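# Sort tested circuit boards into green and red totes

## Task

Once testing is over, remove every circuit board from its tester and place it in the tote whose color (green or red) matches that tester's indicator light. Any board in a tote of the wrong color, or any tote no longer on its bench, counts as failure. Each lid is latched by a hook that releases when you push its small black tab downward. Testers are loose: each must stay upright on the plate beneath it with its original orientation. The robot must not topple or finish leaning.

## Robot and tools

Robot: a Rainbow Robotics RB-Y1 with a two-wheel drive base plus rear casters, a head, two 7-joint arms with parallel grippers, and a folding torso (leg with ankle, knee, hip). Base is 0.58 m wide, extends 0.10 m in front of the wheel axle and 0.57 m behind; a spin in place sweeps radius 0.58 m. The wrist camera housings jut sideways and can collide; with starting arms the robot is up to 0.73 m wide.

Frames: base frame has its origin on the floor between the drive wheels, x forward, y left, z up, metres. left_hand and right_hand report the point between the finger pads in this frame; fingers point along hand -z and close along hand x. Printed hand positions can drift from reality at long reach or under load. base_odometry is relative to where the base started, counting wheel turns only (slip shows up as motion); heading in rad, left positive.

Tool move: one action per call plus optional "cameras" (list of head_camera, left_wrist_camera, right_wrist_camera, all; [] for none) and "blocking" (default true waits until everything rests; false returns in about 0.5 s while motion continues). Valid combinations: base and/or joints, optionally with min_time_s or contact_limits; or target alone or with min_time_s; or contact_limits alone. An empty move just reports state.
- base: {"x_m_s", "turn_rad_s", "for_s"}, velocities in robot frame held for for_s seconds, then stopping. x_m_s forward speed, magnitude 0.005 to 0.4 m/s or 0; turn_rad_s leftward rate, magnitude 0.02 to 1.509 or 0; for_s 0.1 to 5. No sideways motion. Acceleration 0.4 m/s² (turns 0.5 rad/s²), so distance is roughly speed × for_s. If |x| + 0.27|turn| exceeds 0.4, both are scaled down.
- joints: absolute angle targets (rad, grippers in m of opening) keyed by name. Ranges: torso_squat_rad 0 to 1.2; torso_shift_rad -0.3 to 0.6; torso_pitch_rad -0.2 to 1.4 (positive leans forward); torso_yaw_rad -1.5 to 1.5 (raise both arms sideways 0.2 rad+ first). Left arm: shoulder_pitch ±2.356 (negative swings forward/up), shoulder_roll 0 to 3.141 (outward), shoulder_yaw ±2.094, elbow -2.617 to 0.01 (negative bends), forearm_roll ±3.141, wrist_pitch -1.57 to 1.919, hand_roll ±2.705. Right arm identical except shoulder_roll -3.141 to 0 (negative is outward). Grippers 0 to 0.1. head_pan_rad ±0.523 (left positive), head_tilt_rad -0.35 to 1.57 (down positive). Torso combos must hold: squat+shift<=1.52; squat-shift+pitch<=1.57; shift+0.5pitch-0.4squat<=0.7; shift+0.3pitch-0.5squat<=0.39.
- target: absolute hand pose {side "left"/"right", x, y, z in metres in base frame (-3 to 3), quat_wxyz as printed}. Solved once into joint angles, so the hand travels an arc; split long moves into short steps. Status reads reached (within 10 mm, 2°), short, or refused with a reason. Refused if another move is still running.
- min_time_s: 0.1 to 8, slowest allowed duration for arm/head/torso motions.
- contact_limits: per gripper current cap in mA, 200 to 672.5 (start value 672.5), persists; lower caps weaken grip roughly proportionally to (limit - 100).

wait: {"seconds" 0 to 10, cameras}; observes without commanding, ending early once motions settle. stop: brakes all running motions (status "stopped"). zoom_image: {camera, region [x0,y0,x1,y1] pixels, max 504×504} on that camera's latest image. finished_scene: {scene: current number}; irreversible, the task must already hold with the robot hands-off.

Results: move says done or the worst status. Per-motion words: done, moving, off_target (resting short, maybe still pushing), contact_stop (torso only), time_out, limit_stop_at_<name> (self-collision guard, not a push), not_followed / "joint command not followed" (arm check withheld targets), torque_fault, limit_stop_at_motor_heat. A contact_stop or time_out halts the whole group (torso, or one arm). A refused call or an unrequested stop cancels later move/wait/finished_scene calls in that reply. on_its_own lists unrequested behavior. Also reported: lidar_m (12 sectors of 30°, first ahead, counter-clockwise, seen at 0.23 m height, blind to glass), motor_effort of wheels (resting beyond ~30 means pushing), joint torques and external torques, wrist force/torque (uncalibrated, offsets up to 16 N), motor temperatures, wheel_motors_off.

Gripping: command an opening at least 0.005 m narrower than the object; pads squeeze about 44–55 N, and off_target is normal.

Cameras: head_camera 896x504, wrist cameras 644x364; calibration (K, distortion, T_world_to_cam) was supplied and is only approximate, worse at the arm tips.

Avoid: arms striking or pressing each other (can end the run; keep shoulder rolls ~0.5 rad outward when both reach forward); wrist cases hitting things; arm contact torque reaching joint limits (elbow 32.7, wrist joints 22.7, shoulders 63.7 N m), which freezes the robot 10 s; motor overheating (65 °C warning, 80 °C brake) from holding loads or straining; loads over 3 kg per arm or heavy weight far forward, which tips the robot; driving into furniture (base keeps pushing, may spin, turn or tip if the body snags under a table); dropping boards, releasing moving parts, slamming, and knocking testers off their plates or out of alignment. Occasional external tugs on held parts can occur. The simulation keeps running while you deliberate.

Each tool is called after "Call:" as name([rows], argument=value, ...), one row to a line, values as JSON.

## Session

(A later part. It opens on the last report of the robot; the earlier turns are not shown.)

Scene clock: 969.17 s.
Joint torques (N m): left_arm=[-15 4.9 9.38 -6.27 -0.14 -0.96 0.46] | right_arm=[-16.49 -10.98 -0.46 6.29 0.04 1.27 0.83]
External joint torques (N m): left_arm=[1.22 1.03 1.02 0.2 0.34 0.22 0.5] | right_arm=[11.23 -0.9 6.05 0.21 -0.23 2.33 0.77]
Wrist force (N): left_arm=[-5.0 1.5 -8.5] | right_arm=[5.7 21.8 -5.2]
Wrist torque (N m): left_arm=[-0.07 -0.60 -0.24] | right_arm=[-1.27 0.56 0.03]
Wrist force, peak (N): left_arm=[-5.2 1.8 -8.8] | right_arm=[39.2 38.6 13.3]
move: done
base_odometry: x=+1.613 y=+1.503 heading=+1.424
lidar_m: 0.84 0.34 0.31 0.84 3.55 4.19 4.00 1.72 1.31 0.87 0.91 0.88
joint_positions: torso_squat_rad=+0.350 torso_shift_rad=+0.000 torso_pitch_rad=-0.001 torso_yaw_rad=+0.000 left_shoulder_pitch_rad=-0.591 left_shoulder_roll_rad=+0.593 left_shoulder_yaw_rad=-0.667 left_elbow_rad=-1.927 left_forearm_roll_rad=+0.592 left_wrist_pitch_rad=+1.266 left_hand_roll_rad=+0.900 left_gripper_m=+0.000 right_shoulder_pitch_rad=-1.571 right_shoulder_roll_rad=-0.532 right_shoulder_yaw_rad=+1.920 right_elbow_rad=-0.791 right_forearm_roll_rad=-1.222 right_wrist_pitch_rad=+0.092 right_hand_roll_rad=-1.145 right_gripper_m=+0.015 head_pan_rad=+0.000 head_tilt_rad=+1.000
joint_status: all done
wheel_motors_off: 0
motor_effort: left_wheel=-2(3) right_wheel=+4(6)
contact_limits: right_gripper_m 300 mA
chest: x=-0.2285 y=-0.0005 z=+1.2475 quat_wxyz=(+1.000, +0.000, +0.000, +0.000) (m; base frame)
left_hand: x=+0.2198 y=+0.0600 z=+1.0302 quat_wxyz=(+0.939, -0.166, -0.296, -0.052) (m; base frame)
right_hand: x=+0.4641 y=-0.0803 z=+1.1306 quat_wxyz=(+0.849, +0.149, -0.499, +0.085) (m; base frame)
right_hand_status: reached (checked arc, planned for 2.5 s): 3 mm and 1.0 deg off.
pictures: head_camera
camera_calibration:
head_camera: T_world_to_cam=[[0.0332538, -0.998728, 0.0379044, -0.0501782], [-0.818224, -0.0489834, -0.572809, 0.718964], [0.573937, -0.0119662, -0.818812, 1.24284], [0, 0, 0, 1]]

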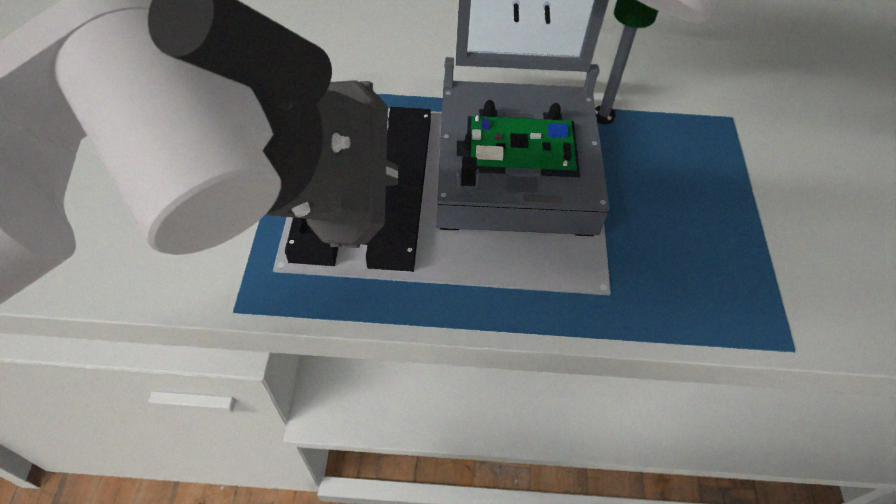

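Call:
move(joints={"right_gripper_m":0.04}, cameras=[])

Call:
move(target={"side":"right","x":0.439,"y":-0.092,"z":1.147,"quat_wxyz":[0.853,0.150,-0.492,0.087]}, min_time_s=2, cameras=["head_camera","right_wrist_camera"])

Call:
move(target={"side":"right","x":0.345,"y":-0.132,"z":1.202,"quat_wxyz":[0.853,0.150,-0.492,0.087]}, min_time_s=2, cameras=["head_camera"])

Scene clock: 978.10 s.
Joint torques (N m): left_arm=[-14.73 4.9 9.15 -6.21 -0.15 -0.96 0.41] | right_arm=[-6.98 -5.3 1.36 -0.99 0.01 2.77 0.6]
External joint torques (N m): left_arm=[1.49 1.03 0.79 0.26 0.34 0.22 0.45] | right_arm=[20.77 4.8 7.83 -7.1 -0.26 3.79 0.55]
Wrist force (N): left_arm=[-5.0 1.5 -8.7] | right_arm=[24.2 16.4 -0.7]
Wrist torque (N m): left_arm=[-0.07 -0.61 -0.22] | right_arm=[-0.28 0.11 -0.01]
Wrist force, peak (N): left_arm=[-5.1 1.7 -8.9] | right_arm=[23.8 17.3 0.2]
move: done
base_odometry: x=+1.613 y=+1.503 heading=+1.424
lidar_m: 0.84 0.34 0.32 0.84 3.55 4.18 3.98 1.71 1.31 0.87 0.90 0.87
joint_positions: torso_squat_rad=+0.350 torso_shift_rad=+0.000 torso_pitch_rad=-0.001 torso_yaw_rad=+0.000 left_shoulder_pitch_rad=-0.591 left_shoulder_roll_rad=+0.593 left_shoulder_yaw_rad=-0.667 left_elbow_rad=-1.927 left_forearm_roll_rad=+0.592 left_wrist_pitch_rad=+1.266 left_hand_roll_rad=+0.900 left_gripper_m=+0.000 right_shoulder_pitch_rad=-1.574 right_shoulder_roll_rad=-0.533 right_shoulder_yaw_rad=+1.920 right_elbow_rad=-0.789 right_forearm_roll_rad=-1.222 right_wrist_pitch_rad=+0.092 right_hand_roll_rad=-1.145 right_gripper_m=+0.038 head_pan_rad=+0.000 head_tilt_rad=+1.000
joint_status: all done
wheel_motors_off: 0
motor_effort: left_wheel=-2(3) right_wheel=+5(6)
contact_limits: right_gripper_m 300 mA
chest: x=-0.2285 y=-0.0006 z=+1.2475 quat_wxyz=(+1.000, +0.000, -0.001, +0.000) (m; base frame)
left_hand: x=+0.2198 y=+0.0598 z=+1.0303 quat_wxyz=(+0.939, -0.166, -0.296, -0.052) (m; base frame)
right_hand: x=+0.4651 y=-0.0813 z=+1.1331 quat_wxyz=(+0.848, +0.149, -0.501, +0.084) (m; base frame)
pictures: none

Scene clock: 980.43 s.
Joint torques (N m): left_arm=[-14.83 4.7 9.08 -6.21 -0.19 -0.95 0.37] | right_arm=[-29.93 -13.97 -13.05 5.49 1.05 -1.26 -0.09]
External joint torques (N m): left_arm=[1.37 0.82 0.72 0.27 0.3 0.23 0.41] | right_arm=[-3.3 -4.28 -3.86 1.43 0.55 -0.46 -0.14]
Wrist force (N): left_arm=[-5.0 1.5 -8.4] | right_arm=[-11.9 8.9 -14.6]
Wrist torque (N m): left_arm=[-0.07 -0.60 -0.22] | right_arm=[0.05 0.29 0.35]
Wrist force, peak (N): left_arm=[-5.2 1.6 -8.8] | right_arm=[26.2 24.3 -2.3]
move: done
base_odometry: x=+1.613 y=+1.503 heading=+1.424
lidar_m: 0.84 0.34 0.30 0.85 3.55 4.18 4.00 1.72 1.31 0.87 0.91 0.88
joint_positions: torso_squat_rad=+0.350 torso_shift_rad=+0.000 torso_pitch_rad=+0.000 torso_yaw_rad=+0.000 left_shoulder_pitch_rad=-0.591 left_shoulder_roll_rad=+0.593 left_shoulder_yaw_rad=-0.667 left_elbow_rad=-1.927 left_forearm_roll_rad=+0.592 left_wrist_pitch_rad=+1.266 left_hand_roll_rad=+0.900 left_gripper_m=+0.000 right_shoulder_pitch_rad=-1.544 right_shoulder_roll_rad=-0.715 right_shoulder_yaw_rad=+1.730 right_elbow_rad=-1.079 right_forearm_roll_rad=-0.897 right_wrist_pitch_rad=+0.242 right_hand_roll_rad=-1.310 right_gripper_m=+0.040 head_pan_rad=+0.000 head_tilt_rad=+1.000
joint_status: all done
wheel_motors_off: 0
motor_effort: left_wheel=-2(4) right_wheel=+5(6)
contact_limits: right_gripper_m 300 mA
chest: x=-0.2278 y=-0.0008 z=+1.2475 quat_wxyz=(+1.000, +0.000, +0.000, +0.000) (m; base frame)
left_hand: x=+0.2202 y=+0.0597 z=+1.0297 quat_wxyz=(+0.939, -0.166, -0.295, -0.052) (m; base frame)
right_hand: x=+0.4394 y=-0.0920 z=+1.1451 quat_wxyz=(+0.855, +0.151, -0.489, +0.088) (m; base frame)
right_hand_status: reached (checked arc, planned for 2.0 s): 2 mm and 0.4 deg off.
pictures: head_camera, right_wrist_camera
camera_calibration:
head_camera: T_world_to_cam=[[0.0330723, -0.998751, 0.0374531, -0.0499639], [-0.818951, -0.0485611, -0.571805, 0.71812], [0.572909, -0.0117614, -0.819534, 1.24313], [0, 0, 0, 1]]
right_wrist_camera: T_world_to_cam=[[-0.498396, 0.0220072, -0.86667, 1.2159], [-0.620434, 0.689178, 0.374293, -0.0593784], [0.605527, 0.724258, -0.32983, 0.249978], [0, 0, 0, 1]]

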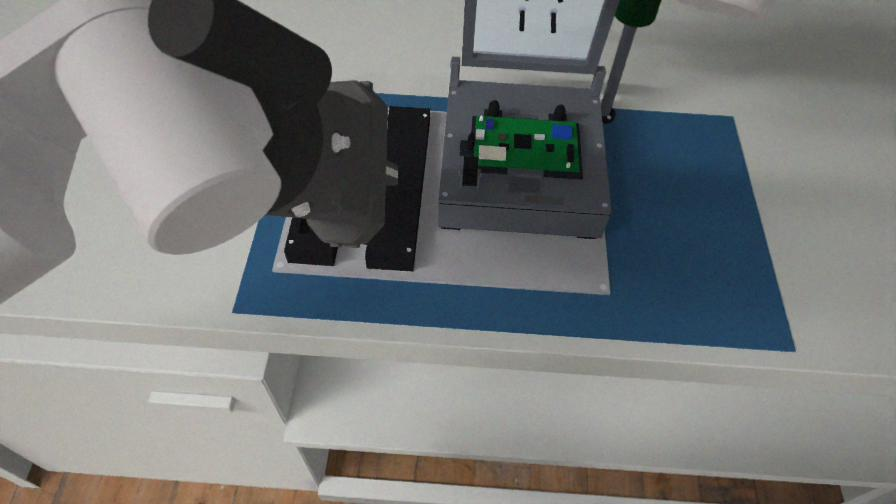

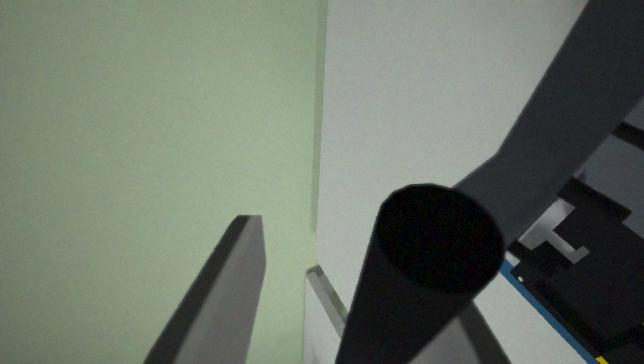

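Scene clock: 982.93 s.
Joint torques (N m): left_arm=[-14.85 4.84 9.21 -6.17 -0.14 -0.94 0.4] | right_arm=[-20.86 -9.04 -12.18 3.52 0.9 -0.65 0.03]
External joint torques (N m): left_arm=[1.35 0.97 0.86 0.3 0.34 0.24 0.44] | right_arm=[0.59 -1.37 -0.57 0.57 -0.03 -0.29 -0.02]
Wrist force (N): left_arm=[-5.3 1.4 -8.6] | right_arm=[-3.3 9.9 -9.8]
Wrist torque (N m): left_arm=[-0.07 -0.62 -0.22] | right_arm=[-0.06 0.52 0.48]
Wrist force, peak (N): left_arm=[-5.2 1.6 -8.8] | right_arm=[-27.0 9.0 -20.8]
move: done
base_odometry: x=+1.613 y=+1.503 heading=+1.424
lidar_m: 0.84 0.34 0.30 0.85 3.54 4.19 3.99 1.72 1.32 0.87 0.90 0.87
joint_positions: torso_squat_rad=+0.350 torso_shift_rad=+0.000 torso_pitch_rad=+0.000 torso_yaw_rad=+0.000 left_shoulder_pitch_rad=-0.591 left_shoulder_roll_rad=+0.593 left_shoulder_yaw_rad=-0.667 left_elbow_rad=-1.927 left_forearm_roll_rad=+0.592 left_wrist_pitch_rad=+1.266 left_hand_roll_rad=+0.900 left_gripper_m=+0.000 right_shoulder_pitch_rad=-1.599 right_shoulder_roll_rad=-1.152 right_shoulder_yaw_rad=+1.647 right_elbow_rad=-1.763 right_forearm_roll_rad=-0.632 right_wrist_pitch_rad=+0.494 right_hand_roll_rad=-1.566 right_gripper_m=+0.040 head_pan_rad=+0.000 head_tilt_rad=+1.000
joint_status: all done
wheel_motors_off: 0
motor_effort: left_wheel=-3(5) right_wheel=+4(6)
contact_limits: right_gripper_m 300 mA
chest: x=-0.2279 y=-0.0008 z=+1.2475 quat_wxyz=(+1.000, +0.000, +0.000, +0.000) (m; base frame)
left_hand: x=+0.2201 y=+0.0597 z=+1.0299 quat_wxyz=(+0.939, -0.166, -0.296, -0.052) (m; base frame)
right_hand: x=+0.3451 y=-0.1318 z=+1.2026 quat_wxyz=(+0.854, +0.151, -0.490, +0.088) (m; base frame)
right_hand_status: reached (checked arc, planned for 2.0 s): 1 mm and 0.3 deg off.
pictures: head_camera
camera_calibration:
head_camera: T_world_to_cam=[[0.0330655, -0.998752, 0.0374258, -0.049942], [-0.818802, -0.048543, -0.572021, 0.718304], [0.573124, -0.0117302, -0.819385, 1.24307], [0, 0, 0, 1]]

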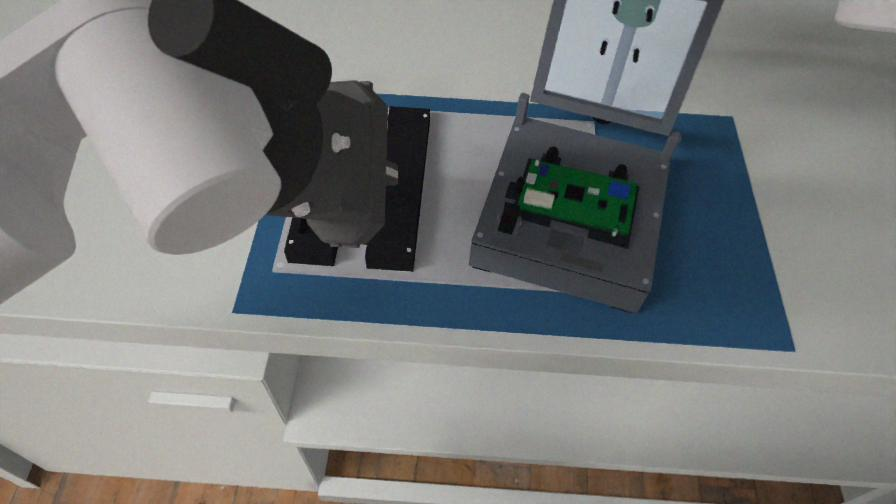

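Call:
zoom_image(camera="head_camera", region=[420, 80, 760, 340])

Call:
move(joints={"head_tilt_rad":0.7}, cameras=["head_camera","left_wrist_camera","right_wrist_camera"])

Scaled by 1.482 from the camera's 896x504 image, which has a finer 1280x720 frame.

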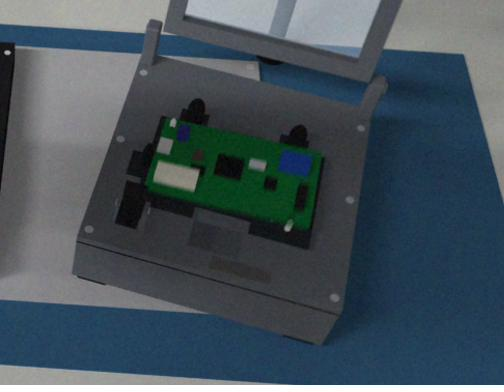

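Scene clock: 993.20 s.
Joint torques (N m): left_arm=[-14.91 4.94 9.27 -6.22 -0.17 -0.92 0.38] | right_arm=[-21.17 -9.05 -12.32 3.43 0.96 -0.69 0.07]
External joint torques (N m): left_arm=[1.3 1.06 0.92 0.25 0.32 0.26 0.41] | right_arm=[0.35 -1.4 -0.68 0.49 0.03 -0.33 0.02]
Wrist force (N): left_arm=[-4.9 1.4 -8.4] | right_arm=[-3.2 9.7 -9.7]
Wrist torque (N m): left_arm=[-0.06 -0.57 -0.22] | right_arm=[-0.03 0.52 0.49]
Wrist force, peak (N): left_arm=[-5.4 1.4 -8.9] | right_arm=[-3.3 9.9 -10.3]
move: done
base_odometry: x=+1.613 y=+1.503 heading=+1.424
lidar_m: 0.84 0.33 0.31 0.85 3.54 4.18 3.99 1.73 1.31 0.86 0.91 0.87
joint_positions: torso_squat_rad=+0.350 torso_shift_rad=+0.000 torso_pitch_rad=+0.000 torso_yaw_rad=+0.000 left_shoulder_pitch_rad=-0.591 left_shoulder_roll_rad=+0.593 left_shoulder_yaw_rad=-0.667 left_elbow_rad=-1.927 left_forearm_roll_rad=+0.592 left_wrist_pitch_rad=+1.266 left_hand_roll_rad=+0.900 left_gripper_m=+0.000 right_shoulder_pitch_rad=-1.599 right_shoulder_roll_rad=-1.152 right_shoulder_yaw_rad=+1.647 right_elbow_rad=-1.763 right_forearm_roll_rad=-0.632 right_wrist_pitch_rad=+0.494 right_hand_roll_rad=-1.566 right_gripper_m=+0.040 head_pan_rad=+0.000 head_tilt_rad=+0.700
joint_status: all done
wheel_motors_off: 0
motor_effort: left_wheel=-3(4) right_wheel=+4(5)
contact_limits: right_gripper_m 300 mA
chest: x=-0.2279 y=-0.0008 z=+1.2475 quat_wxyz=(+1.000, +0.000, +0.000, +0.000) (m; base frame)
left_hand: x=+0.2201 y=+0.0597 z=+1.0299 quat_wxyz=(+0.939, -0.166, -0.296, -0.052) (m; base frame)
right_hand: x=+0.3451 y=-0.1318 z=+1.2027 quat_wxyz=(+0.854, +0.151, -0.490, +0.088) (m; base frame)
pictures: head_camera, left_wrist_camera, right_wrist_camera
camera_calibration:
head_camera: T_world_to_cam=[[0.0202427, -0.99876, 0.0454782, -0.0642379], [-0.613243, -0.0483293, -0.788414, 1.07387], [0.789635, -0.0119296, -0.613461, 0.98957], [0, 0, 0, 1]]
left_wrist_camera: T_world_to_cam=[[0.829325, 0.0102793, 0.558672, -0.759858], [-0.417883, -0.652326, 0.632333, -0.486016], [0.370936, -0.757869, -0.536695, 0.585345], [0, 0, 0, 1]]
right_wrist_camera: T_world_to_cam=[[-0.495964, 0.0221515, -0.86806, 1.22052], [-0.621946, 0.68856, 0.372918, -0.109912], [0.605972, 0.724841, -0.327724, 0.352227], [0, 0, 0, 1]]

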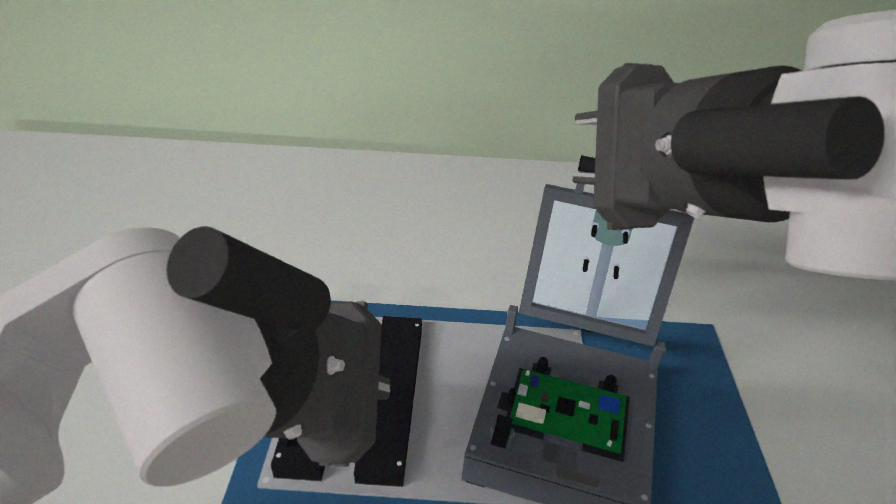

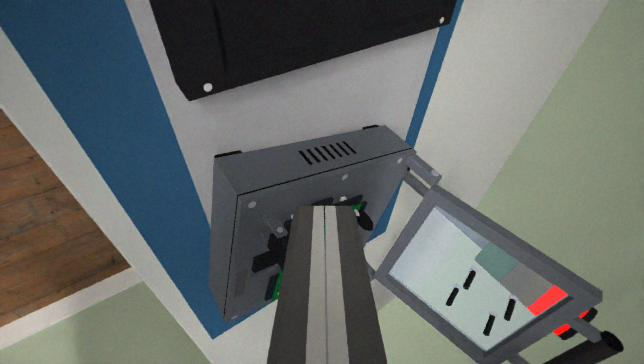

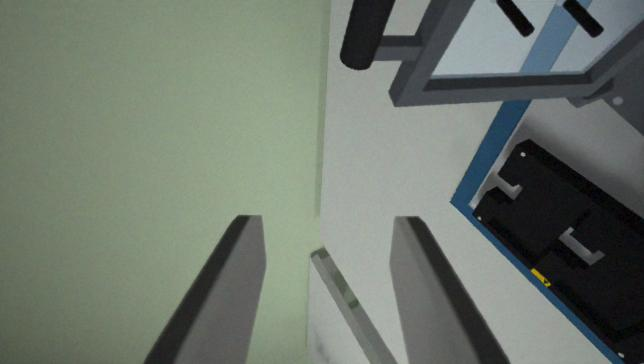

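Call:
zoom_image(camera="left_wrist_camera", region=[100, 80, 400, 340])

Call:
zoom_image(camera="head_camera", region=[420, 290, 740, 504])

Scaled by 1.680 from the camera's 644x364 image, which has a finer 920x520 frame.

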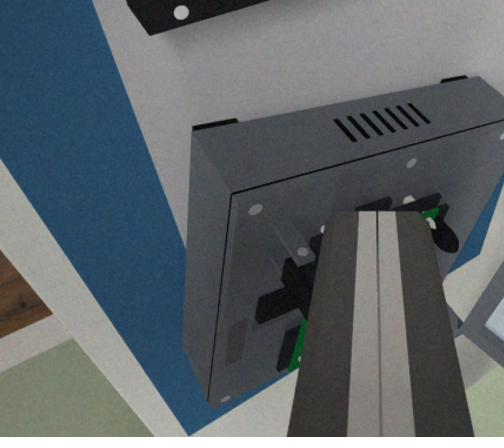

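Scaled by 1.575 from the camera's 896x504 image, which has a finer 1280x720 frame.

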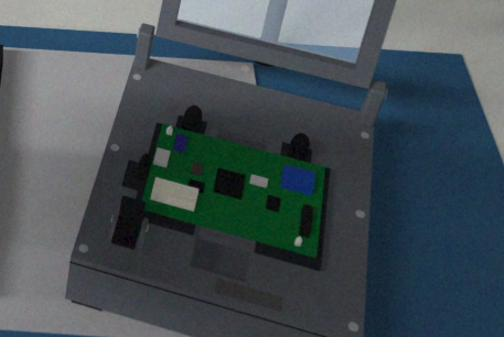

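Call:
move(joints={"right_gripper_m":0.0,"head_tilt_rad":1.0}, cameras=[])

Call:
move(target={"side":"right","x":0.22,"y":-0.30,"z":1.12,"quat_wxyz":[0.954,0,-0.301,0]}, min_time_s=2.5, cameras=[])

Call:
move(target={"side":"left","x":0.18,"y":0.22,"z":1.1,"quat_wxyz":[0.954,0,-0.301,0]}, min_time_s=2, cameras=[])

Call:
move(target={"side":"right","x":0.30,"y":-0.31,"z":0.96,"quat_wxyz":[0.954,0,-0.301,0]}, min_time_s=2.5, cameras=["head_camera","right_wrist_camera"])

Scene clock: 1063.10 s.
Joint torques (N m): left_arm=[-14.75 4.78 9.17 -6.15 -0.13 -0.92 0.4] | right_arm=[-20.98 -8.88 -12.37 3.54 0.94 -0.7 0.12]
External joint torques (N m): left_arm=[1.45 0.9 0.81 0.32 0.36 0.26 0.43] | right_arm=[0.54 -1.23 -0.73 0.6 0.01 -0.34 0.07]
Wrist force (N): left_arm=[-5.0 1.6 -8.4] | right_arm=[-3.2 9.9 -9.7]
Wrist torque (N m): left_arm=[-0.08 -0.59 -0.22] | right_arm=[-0.05 0.52 0.48]
Wrist force, peak (N): left_arm=[-5.2 1.5 -9.0] | right_arm=[-3.6 10.0 -9.9]
move: done
base_odometry: x=+1.613 y=+1.503 heading=+1.424
lidar_m: 0.83 0.34 0.32 0.85 3.55 4.18 3.99 1.71 1.32 0.86 0.90 0.88
joint_positions: torso_squat_rad=+0.350 torso_shift_rad=+0.000 torso_pitch_rad=+0.000 torso_yaw_rad=+0.000 left_shoulder_pitch_rad=-0.591 left_shoulder_roll_rad=+0.593 left_shoulder_yaw_rad=-0.667 left_elbow_rad=-1.927 left_forearm_roll_rad=+0.592 left_wrist_pitch_rad=+1.266 left_hand_roll_rad=+0.900 left_gripper_m=+0.000 right_shoulder_pitch_rad=-1.599 right_shoulder_roll_rad=-1.152 right_shoulder_yaw_rad=+1.647 right_elbow_rad=-1.763 right_forearm_roll_rad=-0.632 right_wrist_pitch_rad=+0.494 right_hand_roll_rad=-1.566 right_gripper_m=+0.000 head_pan_rad=+0.000 head_tilt_rad=+1.000
joint_status: all done
wheel_motors_off: 0
motor_effort: left_wheel=-3(4) right_wheel=+3(6)
contact_limits: right_gripper_m 300 mA
chest: x=-0.2279 y=-0.0008 z=+1.2475 quat_wxyz=(+1.000, +0.000, +0.000, +0.000) (m; base frame)
left_hand: x=+0.2201 y=+0.0597 z=+1.0299 quat_wxyz=(+0.939, -0.166, -0.296, -0.052) (m; base frame)
right_hand: x=+0.3451 y=-0.1318 z=+1.2027 quat_wxyz=(+0.854, +0.151, -0.490, +0.088) (m; base frame)
pictures: none

Scene clock: 1065.93 s.
Joint torques (N m): left_arm=[-14.82 4.82 9.06 -6.14 -0.14 -1 0.33] | right_arm=[-16.24 -6.03 -8.64 1.9 0.37 -0.3 0.35]
External joint torques (N m): left_arm=[1.38 0.95 0.7 0.33 0.34 0.18 0.37] | right_arm=[-0.24 -1.4 1.61 -0.76 -0.57 0.13 0.32]
Wrist force (N): left_arm=[-5.3 1.5 -8.6] | right_arm=[-1.1 10.9 -11.6]
Wrist torque (N m): left_arm=[-0.08 -0.62 -0.22] | right_arm=[-0.11 0.68 0.49]
Wrist force, peak (N): left_arm=[-5.1 1.5 -8.9] | right_arm=[-1.7 10.8 -11.9]
move: done
base_odometry: x=+1.613 y=+1.503 heading=+1.424
lidar_m: 0.85 0.33 0.31 0.85 3.54 4.18 3.99 1.72 1.31 0.87 0.91 0.87
joint_positions: torso_squat_rad=+0.350 torso_shift_rad=+0.000 torso_pitch_rad=+0.000 torso_yaw_rad=+0.000 left_shoulder_pitch_rad=-0.591 left_shoulder_roll_rad=+0.593 left_shoulder_yaw_rad=-0.667 left_elbow_rad=-1.927 left_forearm_roll_rad=+0.592 left_wrist_pitch_rad=+1.266 left_hand_roll_rad=+0.900 left_gripper_m=+0.000 right_shoulder_pitch_rad=-1.672 right_shoulder_roll_rad=-1.527 right_shoulder_yaw_rad=+1.855 right_elbow_rad=-2.067 right_forearm_roll_rad=-1.119 right_wrist_pitch_rad=+0.780 right_hand_roll_rad=-1.196 right_gripper_m=+0.000 head_pan_rad=+0.000 head_tilt_rad=+1.000
joint_status: all done
wheel_motors_off: 0
motor_effort: left_wheel=-2(5) right_wheel=+4(5)
contact_limits: right_gripper_m 300 mA
chest: x=-0.2279 y=-0.0008 z=+1.2475 quat_wxyz=(+1.000, +0.000, +0.000, +0.000) (m; base frame)
left_hand: x=+0.2201 y=+0.0597 z=+1.0299 quat_wxyz=(+0.939, -0.166, -0.296, -0.052) (m; base frame)
right_hand: x=+0.2201 y=-0.2998 z=+1.1200 quat_wxyz=(+0.954, +0.000, -0.301, +0.000) (m; base frame)
right_hand_status: reached (checked arc, planned for 2.5 s): 0 mm and 0.0 deg off.
pictures: none

Scene clock: 1068.27 s.
Joint torques (N m): left_arm=[-12.1 9.15 9.93 -3.6 -0.53 -0.43 0.45] | right_arm=[-15.85 -5.57 -9.06 2.16 0.41 -0.25 0.35]
External joint torques (N m): left_arm=[1.7 0.87 1.1 -0.1 0.39 0.24 0.48] | right_arm=[0.14 -0.95 1.2 -0.5 -0.54 0.19 0.31]
Wrist force (N): left_arm=[-5.1 0.1 -9.1] | right_arm=[-1.4 10.9 -11.7]
Wrist torque (N m): left_arm=[-0.02 -0.57 -0.20] | right_arm=[-0.08 0.64 0.51]
Wrist force, peak (N): left_arm=[-5.7 0.1 -9.1] | right_arm=[-1.4 10.9 -12.1]
move: done
base_odometry: x=+1.613 y=+1.503 heading=+1.424
lidar_m: 0.84 0.34 0.31 0.85 3.54 4.18 3.98 1.72 1.31 0.87 0.91 0.87
joint_positions: torso_squat_rad=+0.350 torso_shift_rad=+0.000 torso_pitch_rad=+0.000 torso_yaw_rad=+0.000 left_shoulder_pitch_rad=-0.535 left_shoulder_roll_rad=+0.966 left_shoulder_yaw_rad=-0.469 left_elbow_rad=-2.283 left_forearm_roll_rad=+0.708 left_wrist_pitch_rad=+1.640 left_hand_roll_rad=+0.989 left_gripper_m=+0.000 right_shoulder_pitch_rad=-1.672 right_shoulder_roll_rad=-1.527 right_shoulder_yaw_rad=+1.855 right_elbow_rad=-2.067 right_forearm_roll_rad=-1.119 right_wrist_pitch_rad=+0.780 right_hand_roll_rad=-1.196 right_gripper_m=+0.000 head_pan_rad=+0.000 head_tilt_rad=+1.000
joint_status: all done
wheel_motors_off: 0
motor_effort: left_wheel=-2(4) right_wheel=+4(6)
contact_limits: right_gripper_m 300 mA
chest: x=-0.2279 y=-0.0008 z=+1.2475 quat_wxyz=(+1.000, +0.000, +0.000, +0.000) (m; base frame)
left_hand: x=+0.1802 y=+0.2195 z=+1.1000 quat_wxyz=(+0.954, +0.002, -0.301, +0.000) (m; base frame)
left_hand_status: reached (checked arc, planned for 2.0 s): 1 mm and 0.2 deg off.
right_hand: x=+0.2201 y=-0.2998 z=+1.1200 quat_wxyz=(+0.954, +0.000, -0.301, +0.000) (m; base frame)
pictures: none

Scene clock: 1071.10 s.
Joint torques (N m): left_arm=[-11.83 8.85 9.98 -3.67 -0.47 -0.44 0.32] | right_arm=[-19 -7.46 -7.01 3.62 0.52 -0.41 -0.27]
External joint torques (N m): left_arm=[1.97 0.57 1.16 -0.17 0.45 0.22 0.35] | right_arm=[2.76 2.43 1.32 0.51 -0.06 -0.15 -0.3]
Wrist force (N): left_arm=[-5.3 -0.3 -9.1] | right_arm=[-1.4 10.5 -11.6]
Wrist torque (N m): left_arm=[0.03 -0.58 -0.20] | right_arm=[-0.05 0.64 0.49]
Wrist force, peak (N): left_arm=[-5.2 -0.6 -9.4] | right_arm=[-1.7 10.9 -12.1]
move: done
base_odometry: x=+1.613 y=+1.503 heading=+1.424
lidar_m: 0.84 0.33 0.31 0.85 3.55 4.19 3.99 1.72 1.31 0.86 0.91 0.87
joint_positions: torso_squat_rad=+0.350 torso_shift_rad=+0.000 torso_pitch_rad=+0.000 torso_yaw_rad=+0.000 left_shoulder_pitch_rad=-0.535 left_shoulder_roll_rad=+0.966 left_shoulder_yaw_rad=-0.469 left_elbow_rad=-2.283 left_forearm_roll_rad=+0.708 left_wrist_pitch_rad=+1.640 left_hand_roll_rad=+0.989 left_gripper_m=+0.000 right_shoulder_pitch_rad=-1.342 right_shoulder_roll_rad=-1.053 right_shoulder_yaw_rad=+1.948 right_elbow_rad=-1.431 right_forearm_roll_rad=-0.894 right_wrist_pitch_rad=+0.423 right_hand_roll_rad=-1.348 right_gripper_m=+0.000 head_pan_rad=+0.000 head_tilt_rad=+1.000
joint_status: all done
wheel_motors_off: 0
motor_effort: left_wheel=-3(5) right_wheel=+4(5)
contact_limits: right_gripper_m 300 mA
chest: x=-0.2280 y=-0.0008 z=+1.2475 quat_wxyz=(+1.000, +0.000, +0.000, +0.000) (m; base frame)
left_hand: x=+0.1802 y=+0.2195 z=+1.1000 quat_wxyz=(+0.954, +0.002, -0.301, +0.000) (m; base frame)
right_hand: x=+0.3002 y=-0.3100 z=+0.9608 quat_wxyz=(+0.953, +0.000, -0.303, +0.000) (m; base frame)
right_hand_status: reached (checked arc, planned for 2.5 s): 1 mm and 0.2 deg off.
pictures: head_camera, right_wrist_camera
camera_calibration:
head_camera: T_world_to_cam=[[0.0330648, -0.998752, 0.0374296, -0.0499456], [-0.818789, -0.0485449, -0.572038, 0.718321], [0.573142, -0.0117326, -0.819372, 1.24306], [0, 0, 0, 1]]
right_wrist_camera: T_world_to_cam=[[-0.806425, 0.0207372, -0.590973, 0.818774], [-0.246926, 0.896276, 0.368398, 0.0312146], [0.537315, 0.443012, -0.717659, 0.737257], [0, 0, 0, 1]]

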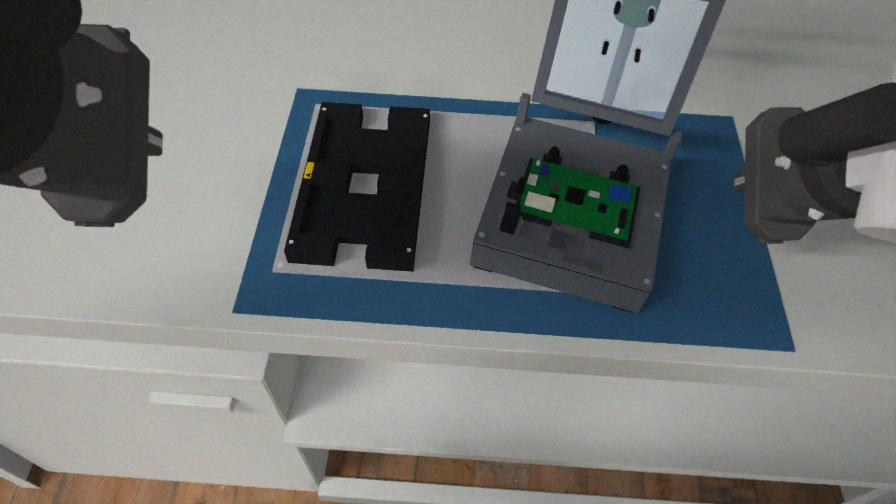

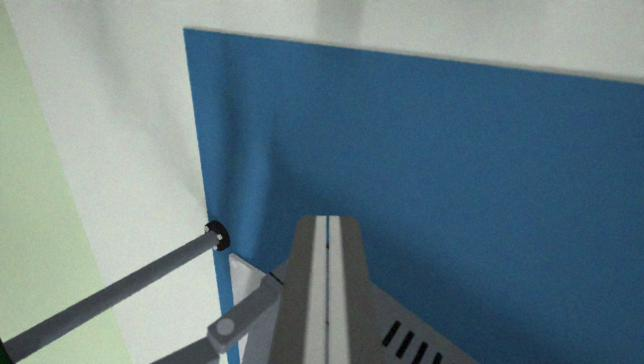

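Call:
move(target={"side":"right","x":0.30,"y":-0.295,"z":0.925,"quat_wxyz":[0.954,0,-0.301,0]}, min_time_s=2, cameras=["head_camera","right_wrist_camera"])

Call:
zoom_image(camera="right_wrist_camera", region=[150, 100, 550, 364])

Call:
zoom_image(camera="head_camera", region=[420, 80, 840, 340])

Scene clock: 1079.80 s.
Joint torques (N m): left_arm=[-12.19 8.93 9.99 -3.67 -0.5 -0.45 0.34] | right_arm=[-18.71 -7.84 -8.92 3.55 0.58 -0.44 -0.37]
External joint torques (N m): left_arm=[1.61 0.65 1.17 -0.17 0.42 0.22 0.37] | right_arm=[3.37 2.41 -1.02 0.67 0.02 -0.28 -0.4]
Wrist force (N): left_arm=[-5.3 -0.2 -9.2] | right_arm=[-1.6 11.0 -11.6]
Wrist torque (N m): left_arm=[0.03 -0.61 -0.19] | right_arm=[-0.12 0.60 0.48]
Wrist force, peak (N): left_arm=[-5.5 -0.2 -9.5] | right_arm=[-1.4 10.8 -12.2]
move: done
base_odometry: x=+1.613 y=+1.503 heading=+1.424
lidar_m: 0.85 0.33 0.31 0.84 3.54 4.19 3.99 1.71 1.32 0.87 0.91 0.87
joint_positions: torso_squat_rad=+0.350 torso_shift_rad=+0.000 torso_pitch_rad=+0.000 torso_yaw_rad=+0.000 left_shoulder_pitch_rad=-0.535 left_shoulder_roll_rad=+0.966 left_shoulder_yaw_rad=-0.469 left_elbow_rad=-2.283 left_forearm_roll_rad=+0.708 left_wrist_pitch_rad=+1.640 left_hand_roll_rad=+0.989 left_gripper_m=+0.000 right_shoulder_pitch_rad=-1.265 right_shoulder_roll_rad=-0.956 right_shoulder_yaw_rad=+1.929 right_elbow_rad=-1.344 right_forearm_roll_rad=-0.798 right_wrist_pitch_rad=+0.416 right_hand_roll_rad=-1.435 right_gripper_m=+0.000 head_pan_rad=+0.000 head_tilt_rad=+1.000
joint_status: all done
wheel_motors_off: 0
motor_effort: left_wheel=-3(4) right_wheel=+5(5)
contact_limits: right_gripper_m 300 mA
chest: x=-0.2280 y=-0.0008 z=+1.2475 quat_wxyz=(+1.000, +0.000, +0.000, +0.000) (m; base frame)
left_hand: x=+0.1802 y=+0.2195 z=+1.1000 quat_wxyz=(+0.954, +0.002, -0.301, +0.000) (m; base frame)
right_hand: x=+0.2998 y=-0.2953 z=+0.9256 quat_wxyz=(+0.954, +0.000, -0.301, +0.000) (m; base frame)
right_hand_status: reached (checked arc, planned for 2.0 s): 1 mm and 0.0 deg off.
pictures: head_camera, right_wrist_camera
camera_calibration:
head_camera: T_world_to_cam=[[0.0330648, -0.998752, 0.0374297, -0.0499456], [-0.818789, -0.0485449, -0.572039, 0.718321], [0.573142, -0.0117327, -0.819372, 1.24306], [0, 0, 0, 1]]
right_wrist_camera: T_world_to_cam=[[-0.808877, 0.0202408, -0.587629, 0.794858], [-0.245981, 0.896098, 0.369461, 0.0295557], [0.534051, 0.443394, -0.719855, 0.708826], [0, 0, 0, 1]]

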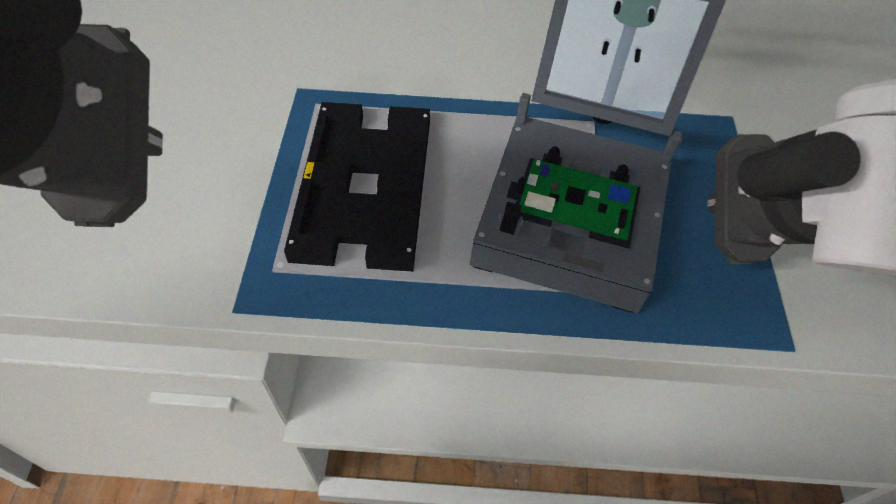

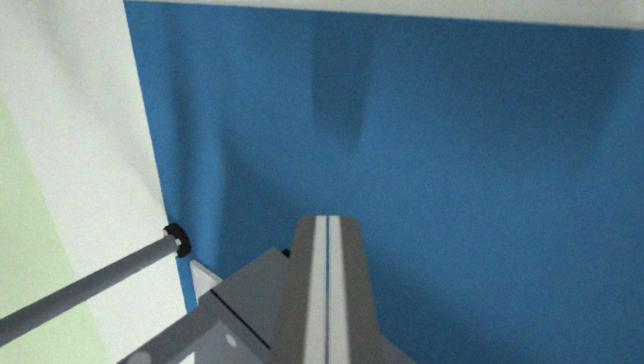

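Scaled by 1.260 from the camera's 644x364 image, which has a finer 1265x715 frame.

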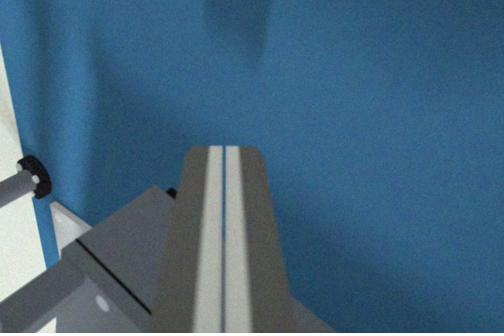

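Scaled by 1.200 from the camera's 896x504 image, which has a finer 1280x720 frame.

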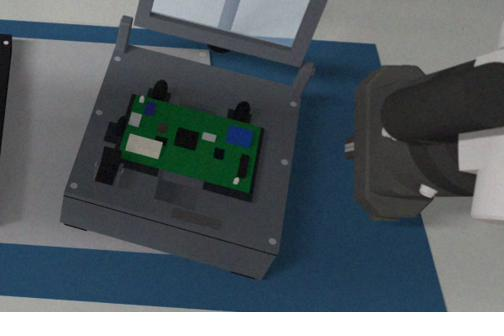

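Call:
move(target={"side":"right","x":0.305,"y":-0.245,"z":0.924,"quat_wxyz":[0.954,0,-0.301,0]}, min_time_s=2.5, cameras=["head_camera","right_wrist_camera"])

Call:
move(target={"side":"right","x":0.305,"y":-0.225,"z":0.924,"quat_wxyz":[0.954,0,-0.301,0]}, min_time_s=2, cameras=["head_camera","right_wrist_camera"])

Scene clock: 1090.03 s.
Joint torques (N m): left_arm=[-12.19 9.09 9.75 -3.6 -0.51 -0.44 0.33] | right_arm=[-26.74 -2.34 -13.18 0.83 1.22 -2.4 -0.35]
External joint torques (N m): left_arm=[1.61 0.81 0.93 -0.1 0.41 0.22 0.37] | right_arm=[-4.02 7.31 -5.04 -1.64 0.53 -2.32 -0.38]
Wrist force (N): left_arm=[-5.1 -0.1 -8.9] | right_arm=[-6.7 1.6 -11.2]
Wrist torque (N m): left_arm=[0.01 -0.57 -0.20] | right_arm=[-0.32 0.77 0.46]
Wrist force, peak (N): left_arm=[-5.6 -0.2 -9.3] | right_arm=[-1.6 11.0 -12.0]
move: done
base_odometry: x=+1.613 y=+1.503 heading=+1.424
lidar_m: 0.84 0.33 0.31 0.85 3.55 4.18 4.00 1.72 1.32 0.87 0.90 0.88
joint_positions: torso_squat_rad=+0.350 torso_shift_rad=+0.000 torso_pitch_rad=+0.000 torso_yaw_rad=+0.000 left_shoulder_pitch_rad=-0.535 left_shoulder_roll_rad=+0.966 left_shoulder_yaw_rad=-0.469 left_elbow_rad=-2.283 left_forearm_roll_rad=+0.708 left_wrist_pitch_rad=+1.640 left_hand_roll_rad=+0.989 left_gripper_m=+0.000 right_shoulder_pitch_rad=-1.279 right_shoulder_roll_rad=-0.858 right_shoulder_yaw_rad=+1.893 right_elbow_rad=-1.345 right_forearm_roll_rad=-0.781 right_wrist_pitch_rad=+0.519 right_hand_roll_rad=-1.493 right_gripper_m=+0.000 head_pan_rad=+0.000 head_tilt_rad=+1.000
joint_status: all done
wheel_motors_off: 0
motor_effort: left_wheel=-3(4) right_wheel=+4(6)
contact_limits: right_gripper_m 300 mA
chest: x=-0.2280 y=-0.0008 z=+1.2475 quat_wxyz=(+1.000, +0.001, +0.000, +0.000) (m; base frame)
left_hand: x=+0.1803 y=+0.2194 z=+1.1000 quat_wxyz=(+0.954, +0.002, -0.301, +0.000) (m; base frame)
right_hand: x=+0.3044 y=-0.2470 z=+0.9236 quat_wxyz=(+0.954, -0.001, -0.300, -0.001) (m; base frame)
right_hand_status: reached (checked arc, planned for 2.5 s): 2 mm and 0.2 deg off.
pictures: head_camera, right_wrist_camera
camera_calibration:
head_camera: T_world_to_cam=[[0.0329069, -0.998758, 0.0374011, -0.0499736], [-0.818795, -0.0483991, -0.572042, 0.718321], [0.573142, -0.0117997, -0.819371, 1.24306], [0, 0, 0, 1]]
right_wrist_camera: T_world_to_cam=[[-0.809567, 0.0213015, -0.586641, 0.795947], [-0.243254, 0.89733, 0.368275, -0.0111954], [0.534255, 0.440846, -0.721267, 0.684119], [0, 0, 0, 1]]

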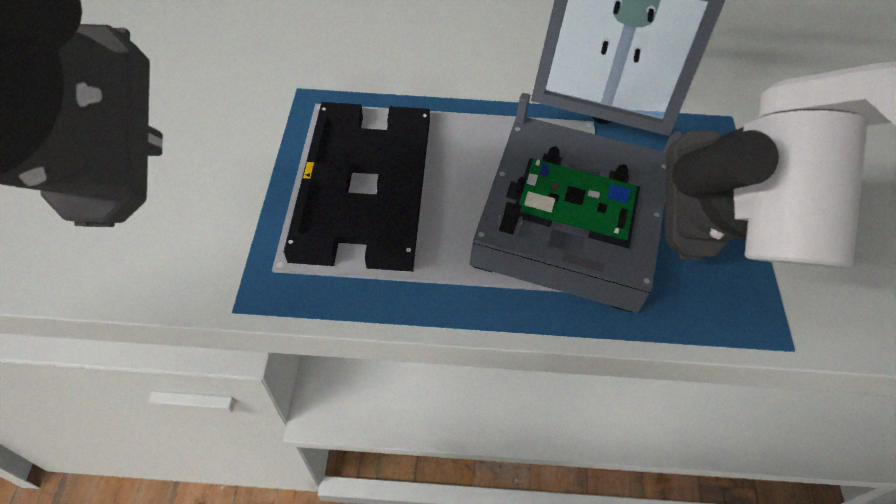

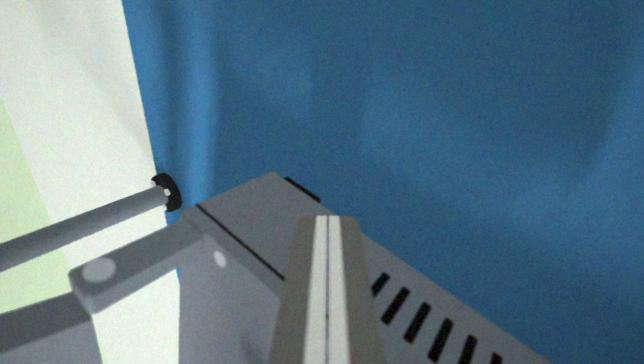

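Scene clock: 1092.37 s.
Joint torques (N m): left_arm=[-12.09 9.45 9.81 -3.63 -0.48 -0.41 0.34] | right_arm=[-27.44 7.5 -16.56 -6.15 0.86 -5.49 -0.17]
External joint torques (N m): left_arm=[1.71 1.16 0.98 -0.13 0.45 0.25 0.37] | right_arm=[-4.56 16.9 -8.33 -8.48 0.13 -5.44 -0.2]
Wrist force (N): left_arm=[-4.9 0.0 -9.1] | right_arm=[-2.6 -11.5 -14.5]
Wrist torque (N m): left_arm=[0.01 -0.57 -0.20] | right_arm=[-0.40 0.68 0.32]
Wrist force, peak (N): left_arm=[-5.4 -0.2 -9.4] | right_arm=[-1.7 -13.0 -14.3]
move: done
base_odometry: x=+1.613 y=+1.503 heading=+1.424
lidar_m: 0.84 0.33 0.31 0.85 3.56 4.19 4.00 1.72 1.32 0.87 0.90 0.88
joint_positions: torso_squat_rad=+0.350 torso_shift_rad=+0.000 torso_pitch_rad=+0.000 torso_yaw_rad=+0.000 left_shoulder_pitch_rad=-0.535 left_shoulder_roll_rad=+0.966 left_shoulder_yaw_rad=-0.469 left_elbow_rad=-2.283 left_forearm_roll_rad=+0.708 left_wrist_pitch_rad=+1.640 left_hand_roll_rad=+0.989 left_gripper_m=+0.000 right_shoulder_pitch_rad=-1.287 right_shoulder_roll_rad=-0.824 right_shoulder_yaw_rad=+1.881 right_elbow_rad=-1.350 right_forearm_roll_rad=-0.775 right_wrist_pitch_rad=+0.561 right_hand_roll_rad=-1.516 right_gripper_m=+0.000 head_pan_rad=+0.000 head_tilt_rad=+1.000
joint_status: all done
wheel_motors_off: 0
motor_effort: left_wheel=-4(6) right_wheel=+5(6)
contact_limits: right_gripper_m 300 mA
chest: x=-0.2280 y=-0.0010 z=+1.2475 quat_wxyz=(+1.000, +0.001, +0.000, +0.000) (m; base frame)
left_hand: x=+0.1803 y=+0.2192 z=+1.1001 quat_wxyz=(+0.954, +0.002, -0.301, +0.000) (m; base frame)
right_hand: x=+0.3046 y=-0.2299 z=+0.9241 quat_wxyz=(+0.954, -0.003, -0.300, -0.002) (m; base frame)
right_hand_status: reached (checked arc, planned for 2.0 s): 5 mm and 0.4 deg off.
pictures: head_camera, right_wrist_camera
camera_calibration:
head_camera: T_world_to_cam=[[0.0326606, -0.998773, 0.0372392, -0.049988], [-0.818796, -0.0481047, -0.572066, 0.718336], [0.573155, -0.0118073, -0.819362, 1.24305], [0, 0, 0, 1]]
right_wrist_camera: T_world_to_cam=[[-0.809336, 0.0225313, -0.586914, 0.79649], [-0.240813, 0.898684, 0.366573, -0.0256], [0.53571, 0.438017, -0.721911, 0.676339], [0, 0, 0, 1]]

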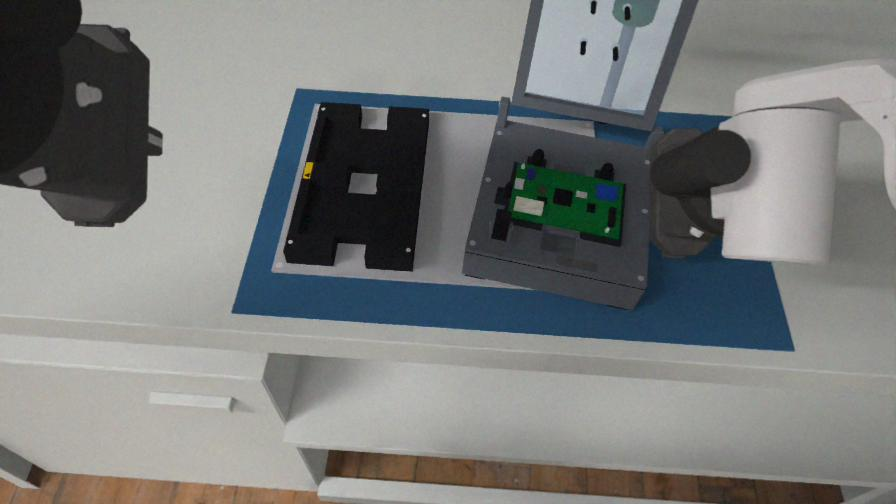

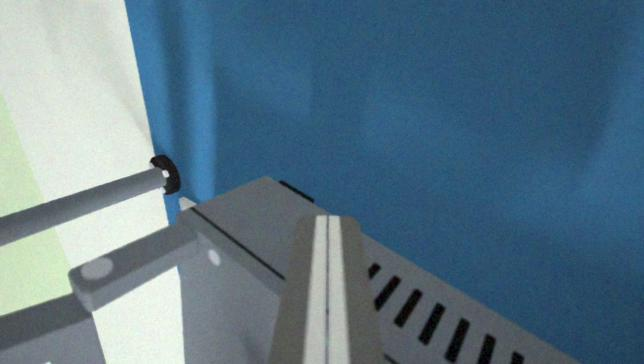

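Call:
move(target={"side":"right","x":0.31,"y":-0.205,"z":0.922,"quat_wxyz":[0.954,0,-0.301,0]}, min_time_s=2.5, cameras=["head_camera","right_wrist_camera"])

Call:
move(target={"side":"right","x":0.315,"y":-0.187,"z":0.922,"quat_wxyz":[0.954,0,-0.301,0]}, min_time_s=2.5, cameras=["head_camera","right_wrist_camera"])

Scene clock: 1101.33 s.
Joint torques (N m): left_arm=[-12.19 8.95 9.84 -3.7 -0.53 -0.43 0.36] | right_arm=[-24.97 31.4 -22.53 -12.26 -0.07 -13.05 -0.94]
External joint torques (N m): left_arm=[1.62 0.67 1.01 -0.21 0.4 0.23 0.39] | right_arm=[-1.64 40.62 -14.4 -14.7 -0.84 -13.01 -0.97]
Wrist force (N): left_arm=[-5.2 -0.2 -8.9] | right_arm=[0.6 -48.6 29.7]
Wrist torque (N m): left_arm=[0.03 -0.57 -0.21] | right_arm=[1.15 3.04 1.78]
Wrist force, peak (N): left_arm=[-5.4 0.0 -9.4] | right_arm=[-0.7 -49.8 35.4]
move: done
base_odometry: x=+1.613 y=+1.503 heading=+1.424
lidar_m: 0.84 0.33 0.31 0.85 3.53 4.19 3.99 1.72 1.32 0.87 0.90 0.87
joint_positions: torso_squat_rad=+0.350 torso_shift_rad=-0.001 torso_pitch_rad=-0.001 torso_yaw_rad=-0.001 left_shoulder_pitch_rad=-0.535 left_shoulder_roll_rad=+0.966 left_shoulder_yaw_rad=-0.469 left_elbow_rad=-2.283 left_forearm_roll_rad=+0.708 left_wrist_pitch_rad=+1.640 left_hand_roll_rad=+0.989 left_gripper_m=+0.000 right_shoulder_pitch_rad=-1.294 right_shoulder_roll_rad=-0.768 right_shoulder_yaw_rad=+1.874 right_elbow_rad=-1.305 right_forearm_roll_rad=-0.795 right_wrist_pitch_rad=+0.586 right_hand_roll_rad=-1.516 right_gripper_m=+0.000 head_pan_rad=+0.000 head_tilt_rad=+1.000
joint_status: all done
wheel_motors_off: 0
motor_effort: left_wheel=-9(9) right_wheel=+16(18)
contact_limits: right_gripper_m 300 mA
chest: x=-0.2288 y=-0.0011 z=+1.2475 quat_wxyz=(+1.000, +0.001, -0.001, -0.001) (m; base frame)
left_hand: x=+0.1798 y=+0.2187 z=+1.1006 quat_wxyz=(+0.953, +0.002, -0.302, -0.001) (m; base frame)
right_hand: x=+0.3110 y=-0.2148 z=+0.9237 quat_wxyz=(+0.953, -0.007, -0.303, -0.005) (m; base frame)
right_hand_status: reached (checked arc, planned for 2.5 s): 10 mm and 1.0 deg off.
pictures: head_camera, right_wrist_camera
camera_calibration:
head_camera: T_world_to_cam=[[0.0318618, -0.998795, 0.0373252, -0.0503997], [-0.818013, -0.0475167, -0.573234, 0.719222], [0.574317, -0.0122682, -0.818541, 1.24277], [0, 0, 0, 1]]
right_wrist_camera: T_world_to_cam=[[-0.805751, 0.0255692, -0.591702, 0.805091], [-0.235274, 0.903035, 0.359408, -0.0316262], [0.543517, 0.428806, -0.721606, 0.661381], [0, 0, 0, 1]]

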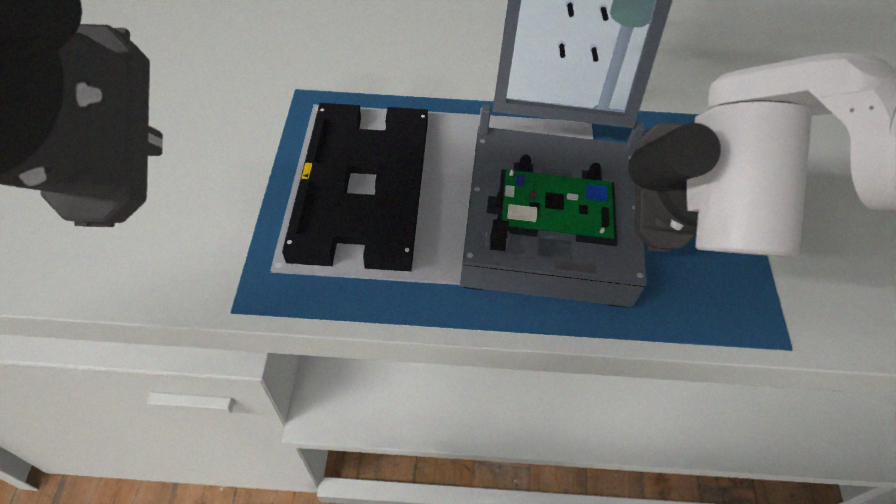

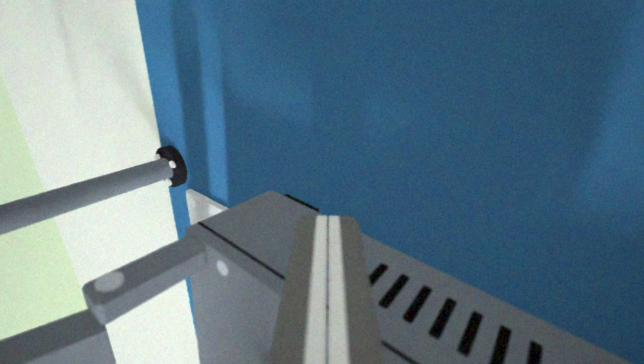

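Scene clock: 1113.07 s.
Joint torques (N m): left_arm=[-12.52 8.08 9.29 -3.28 -0.6 -0.58 0.4] | right_arm=[-18.94 25.79 -17.07 -12.51 -1.34 -10.83 -1.44]
External joint torques (N m): left_arm=[1.29 -0.21 0.46 0.21 0.32 0.08 0.43] | right_arm=[4.71 35 -9.11 -15.14 -2.12 -10.81 -1.48]
External joint torques when the fault began: right_arm=[0.1 70.4 -23.35 -25.21 -2.58 -22.67 -3.04]
Wrist force (N): left_arm=[-5.4 -0.1 -9.2] | right_arm=[9.7 -38.6 18.0]
Wrist torque (N m): left_arm=[-0.01 -0.61 -0.19] | right_arm=[0.91 2.66 1.81]
Wrist force, peak (N): left_arm=[-5.6 -0.9 -9.3] | right_arm=[5.8 -95.3 66.0]
move: torque_fault
TORQUE FAULT: right_shoulder_roll_rad reached its load limit. The robot stopped for 10 seconds, dropped its targets and accepts commands again. The stop added 9.0 s to the call.
base_odometry: x=+1.613 y=+1.503 heading=+1.424
lidar_m: 0.84 0.33 0.31 0.85 3.54 4.19 4.01 1.72 1.32 0.87 0.91 0.87
joint_positions: torso_squat_rad=+0.350 torso_shift_rad=+0.000 torso_pitch_rad=-0.001 torso_yaw_rad=-0.001 left_shoulder_pitch_rad=-0.535 left_shoulder_roll_rad=+0.966 left_shoulder_yaw_rad=-0.469 left_elbow_rad=-2.283 left_forearm_roll_rad=+0.708 left_wrist_pitch_rad=+1.640 left_hand_roll_rad=+0.989 left_gripper_m=+0.000 right_shoulder_pitch_rad=-1.301 right_shoulder_roll_rad=-0.738 right_shoulder_yaw_rad=+1.874 right_elbow_rad=-1.263 right_forearm_roll_rad=-0.818 right_wrist_pitch_rad=+0.601 right_hand_roll_rad=-1.504 right_gripper_m=+0.000 head_pan_rad=+0.000 head_tilt_rad=+1.000
joint_status: right_shoulder_roll_rad torque_fault (moved +0.029 of +0.067); right_forearm_roll_rad torque_fault (moved -0.023 of -0.035); the others done
wheel_motors_off: 0
on_its_own: right_shoulder_roll_rad is held at -0.730, not at your -0.700, since a torque_fault; right_forearm_roll_rad is held at -0.818, not at your -0.830, since a torque_fault
motor_effort: left_wheel=-11(23) right_wheel=+16(29)
contact_limits: right_gripper_m 300 mA
chest: x=-0.2287 y=-0.0011 z=+1.2475 quat_wxyz=(+1.000, +0.001, -0.001, +0.000) (m; base frame)
left_hand: x=+0.1799 y=+0.2189 z=+1.1006 quat_wxyz=(+0.953, +0.002, -0.302, +0.000) (m; base frame)
right_hand: x=+0.3189 y=-0.2134 z=+0.9256 quat_wxyz=(+0.952, -0.016, -0.306, -0.011) (m; base frame)
right_hand_status: short (checked arc, planned for 2.5 s): torque_fault, 27 mm and 2.3 deg off.
pictures: head_camera, right_wrist_camera
camera_calibration:
head_camera: T_world_to_cam=[[0.0321021, -0.998786, 0.0373749, -0.0503639], [-0.81806, -0.0477408, -0.573148, 0.719221], [0.574237, -0.0121757, -0.818599, 1.24275], [0, 0, 0, 1]]
right_wrist_camera: T_world_to_cam=[[-0.801286, 0.0296333, -0.597547, 0.817373], [-0.223236, 0.911832, 0.34457, -0.0199545], [0.555073, 0.409493, -0.724023, 0.652246], [0, 0, 0, 1]]

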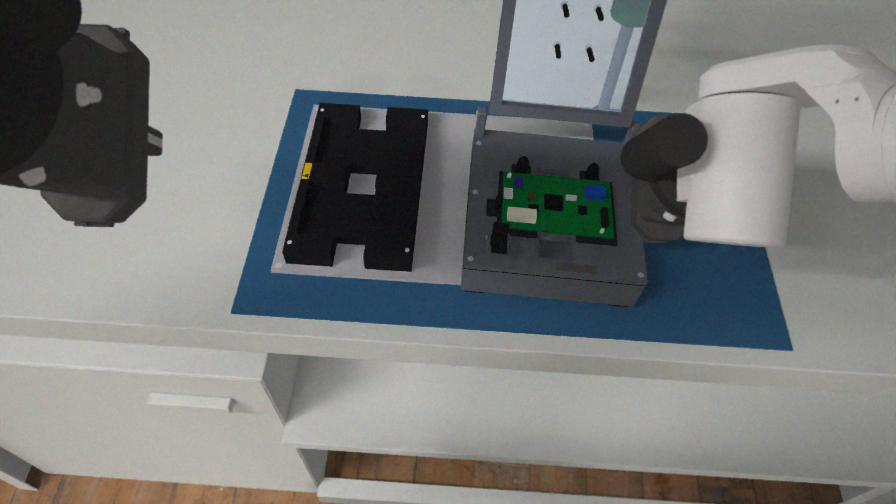

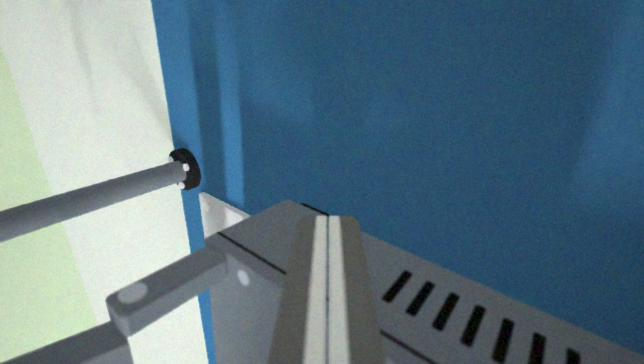

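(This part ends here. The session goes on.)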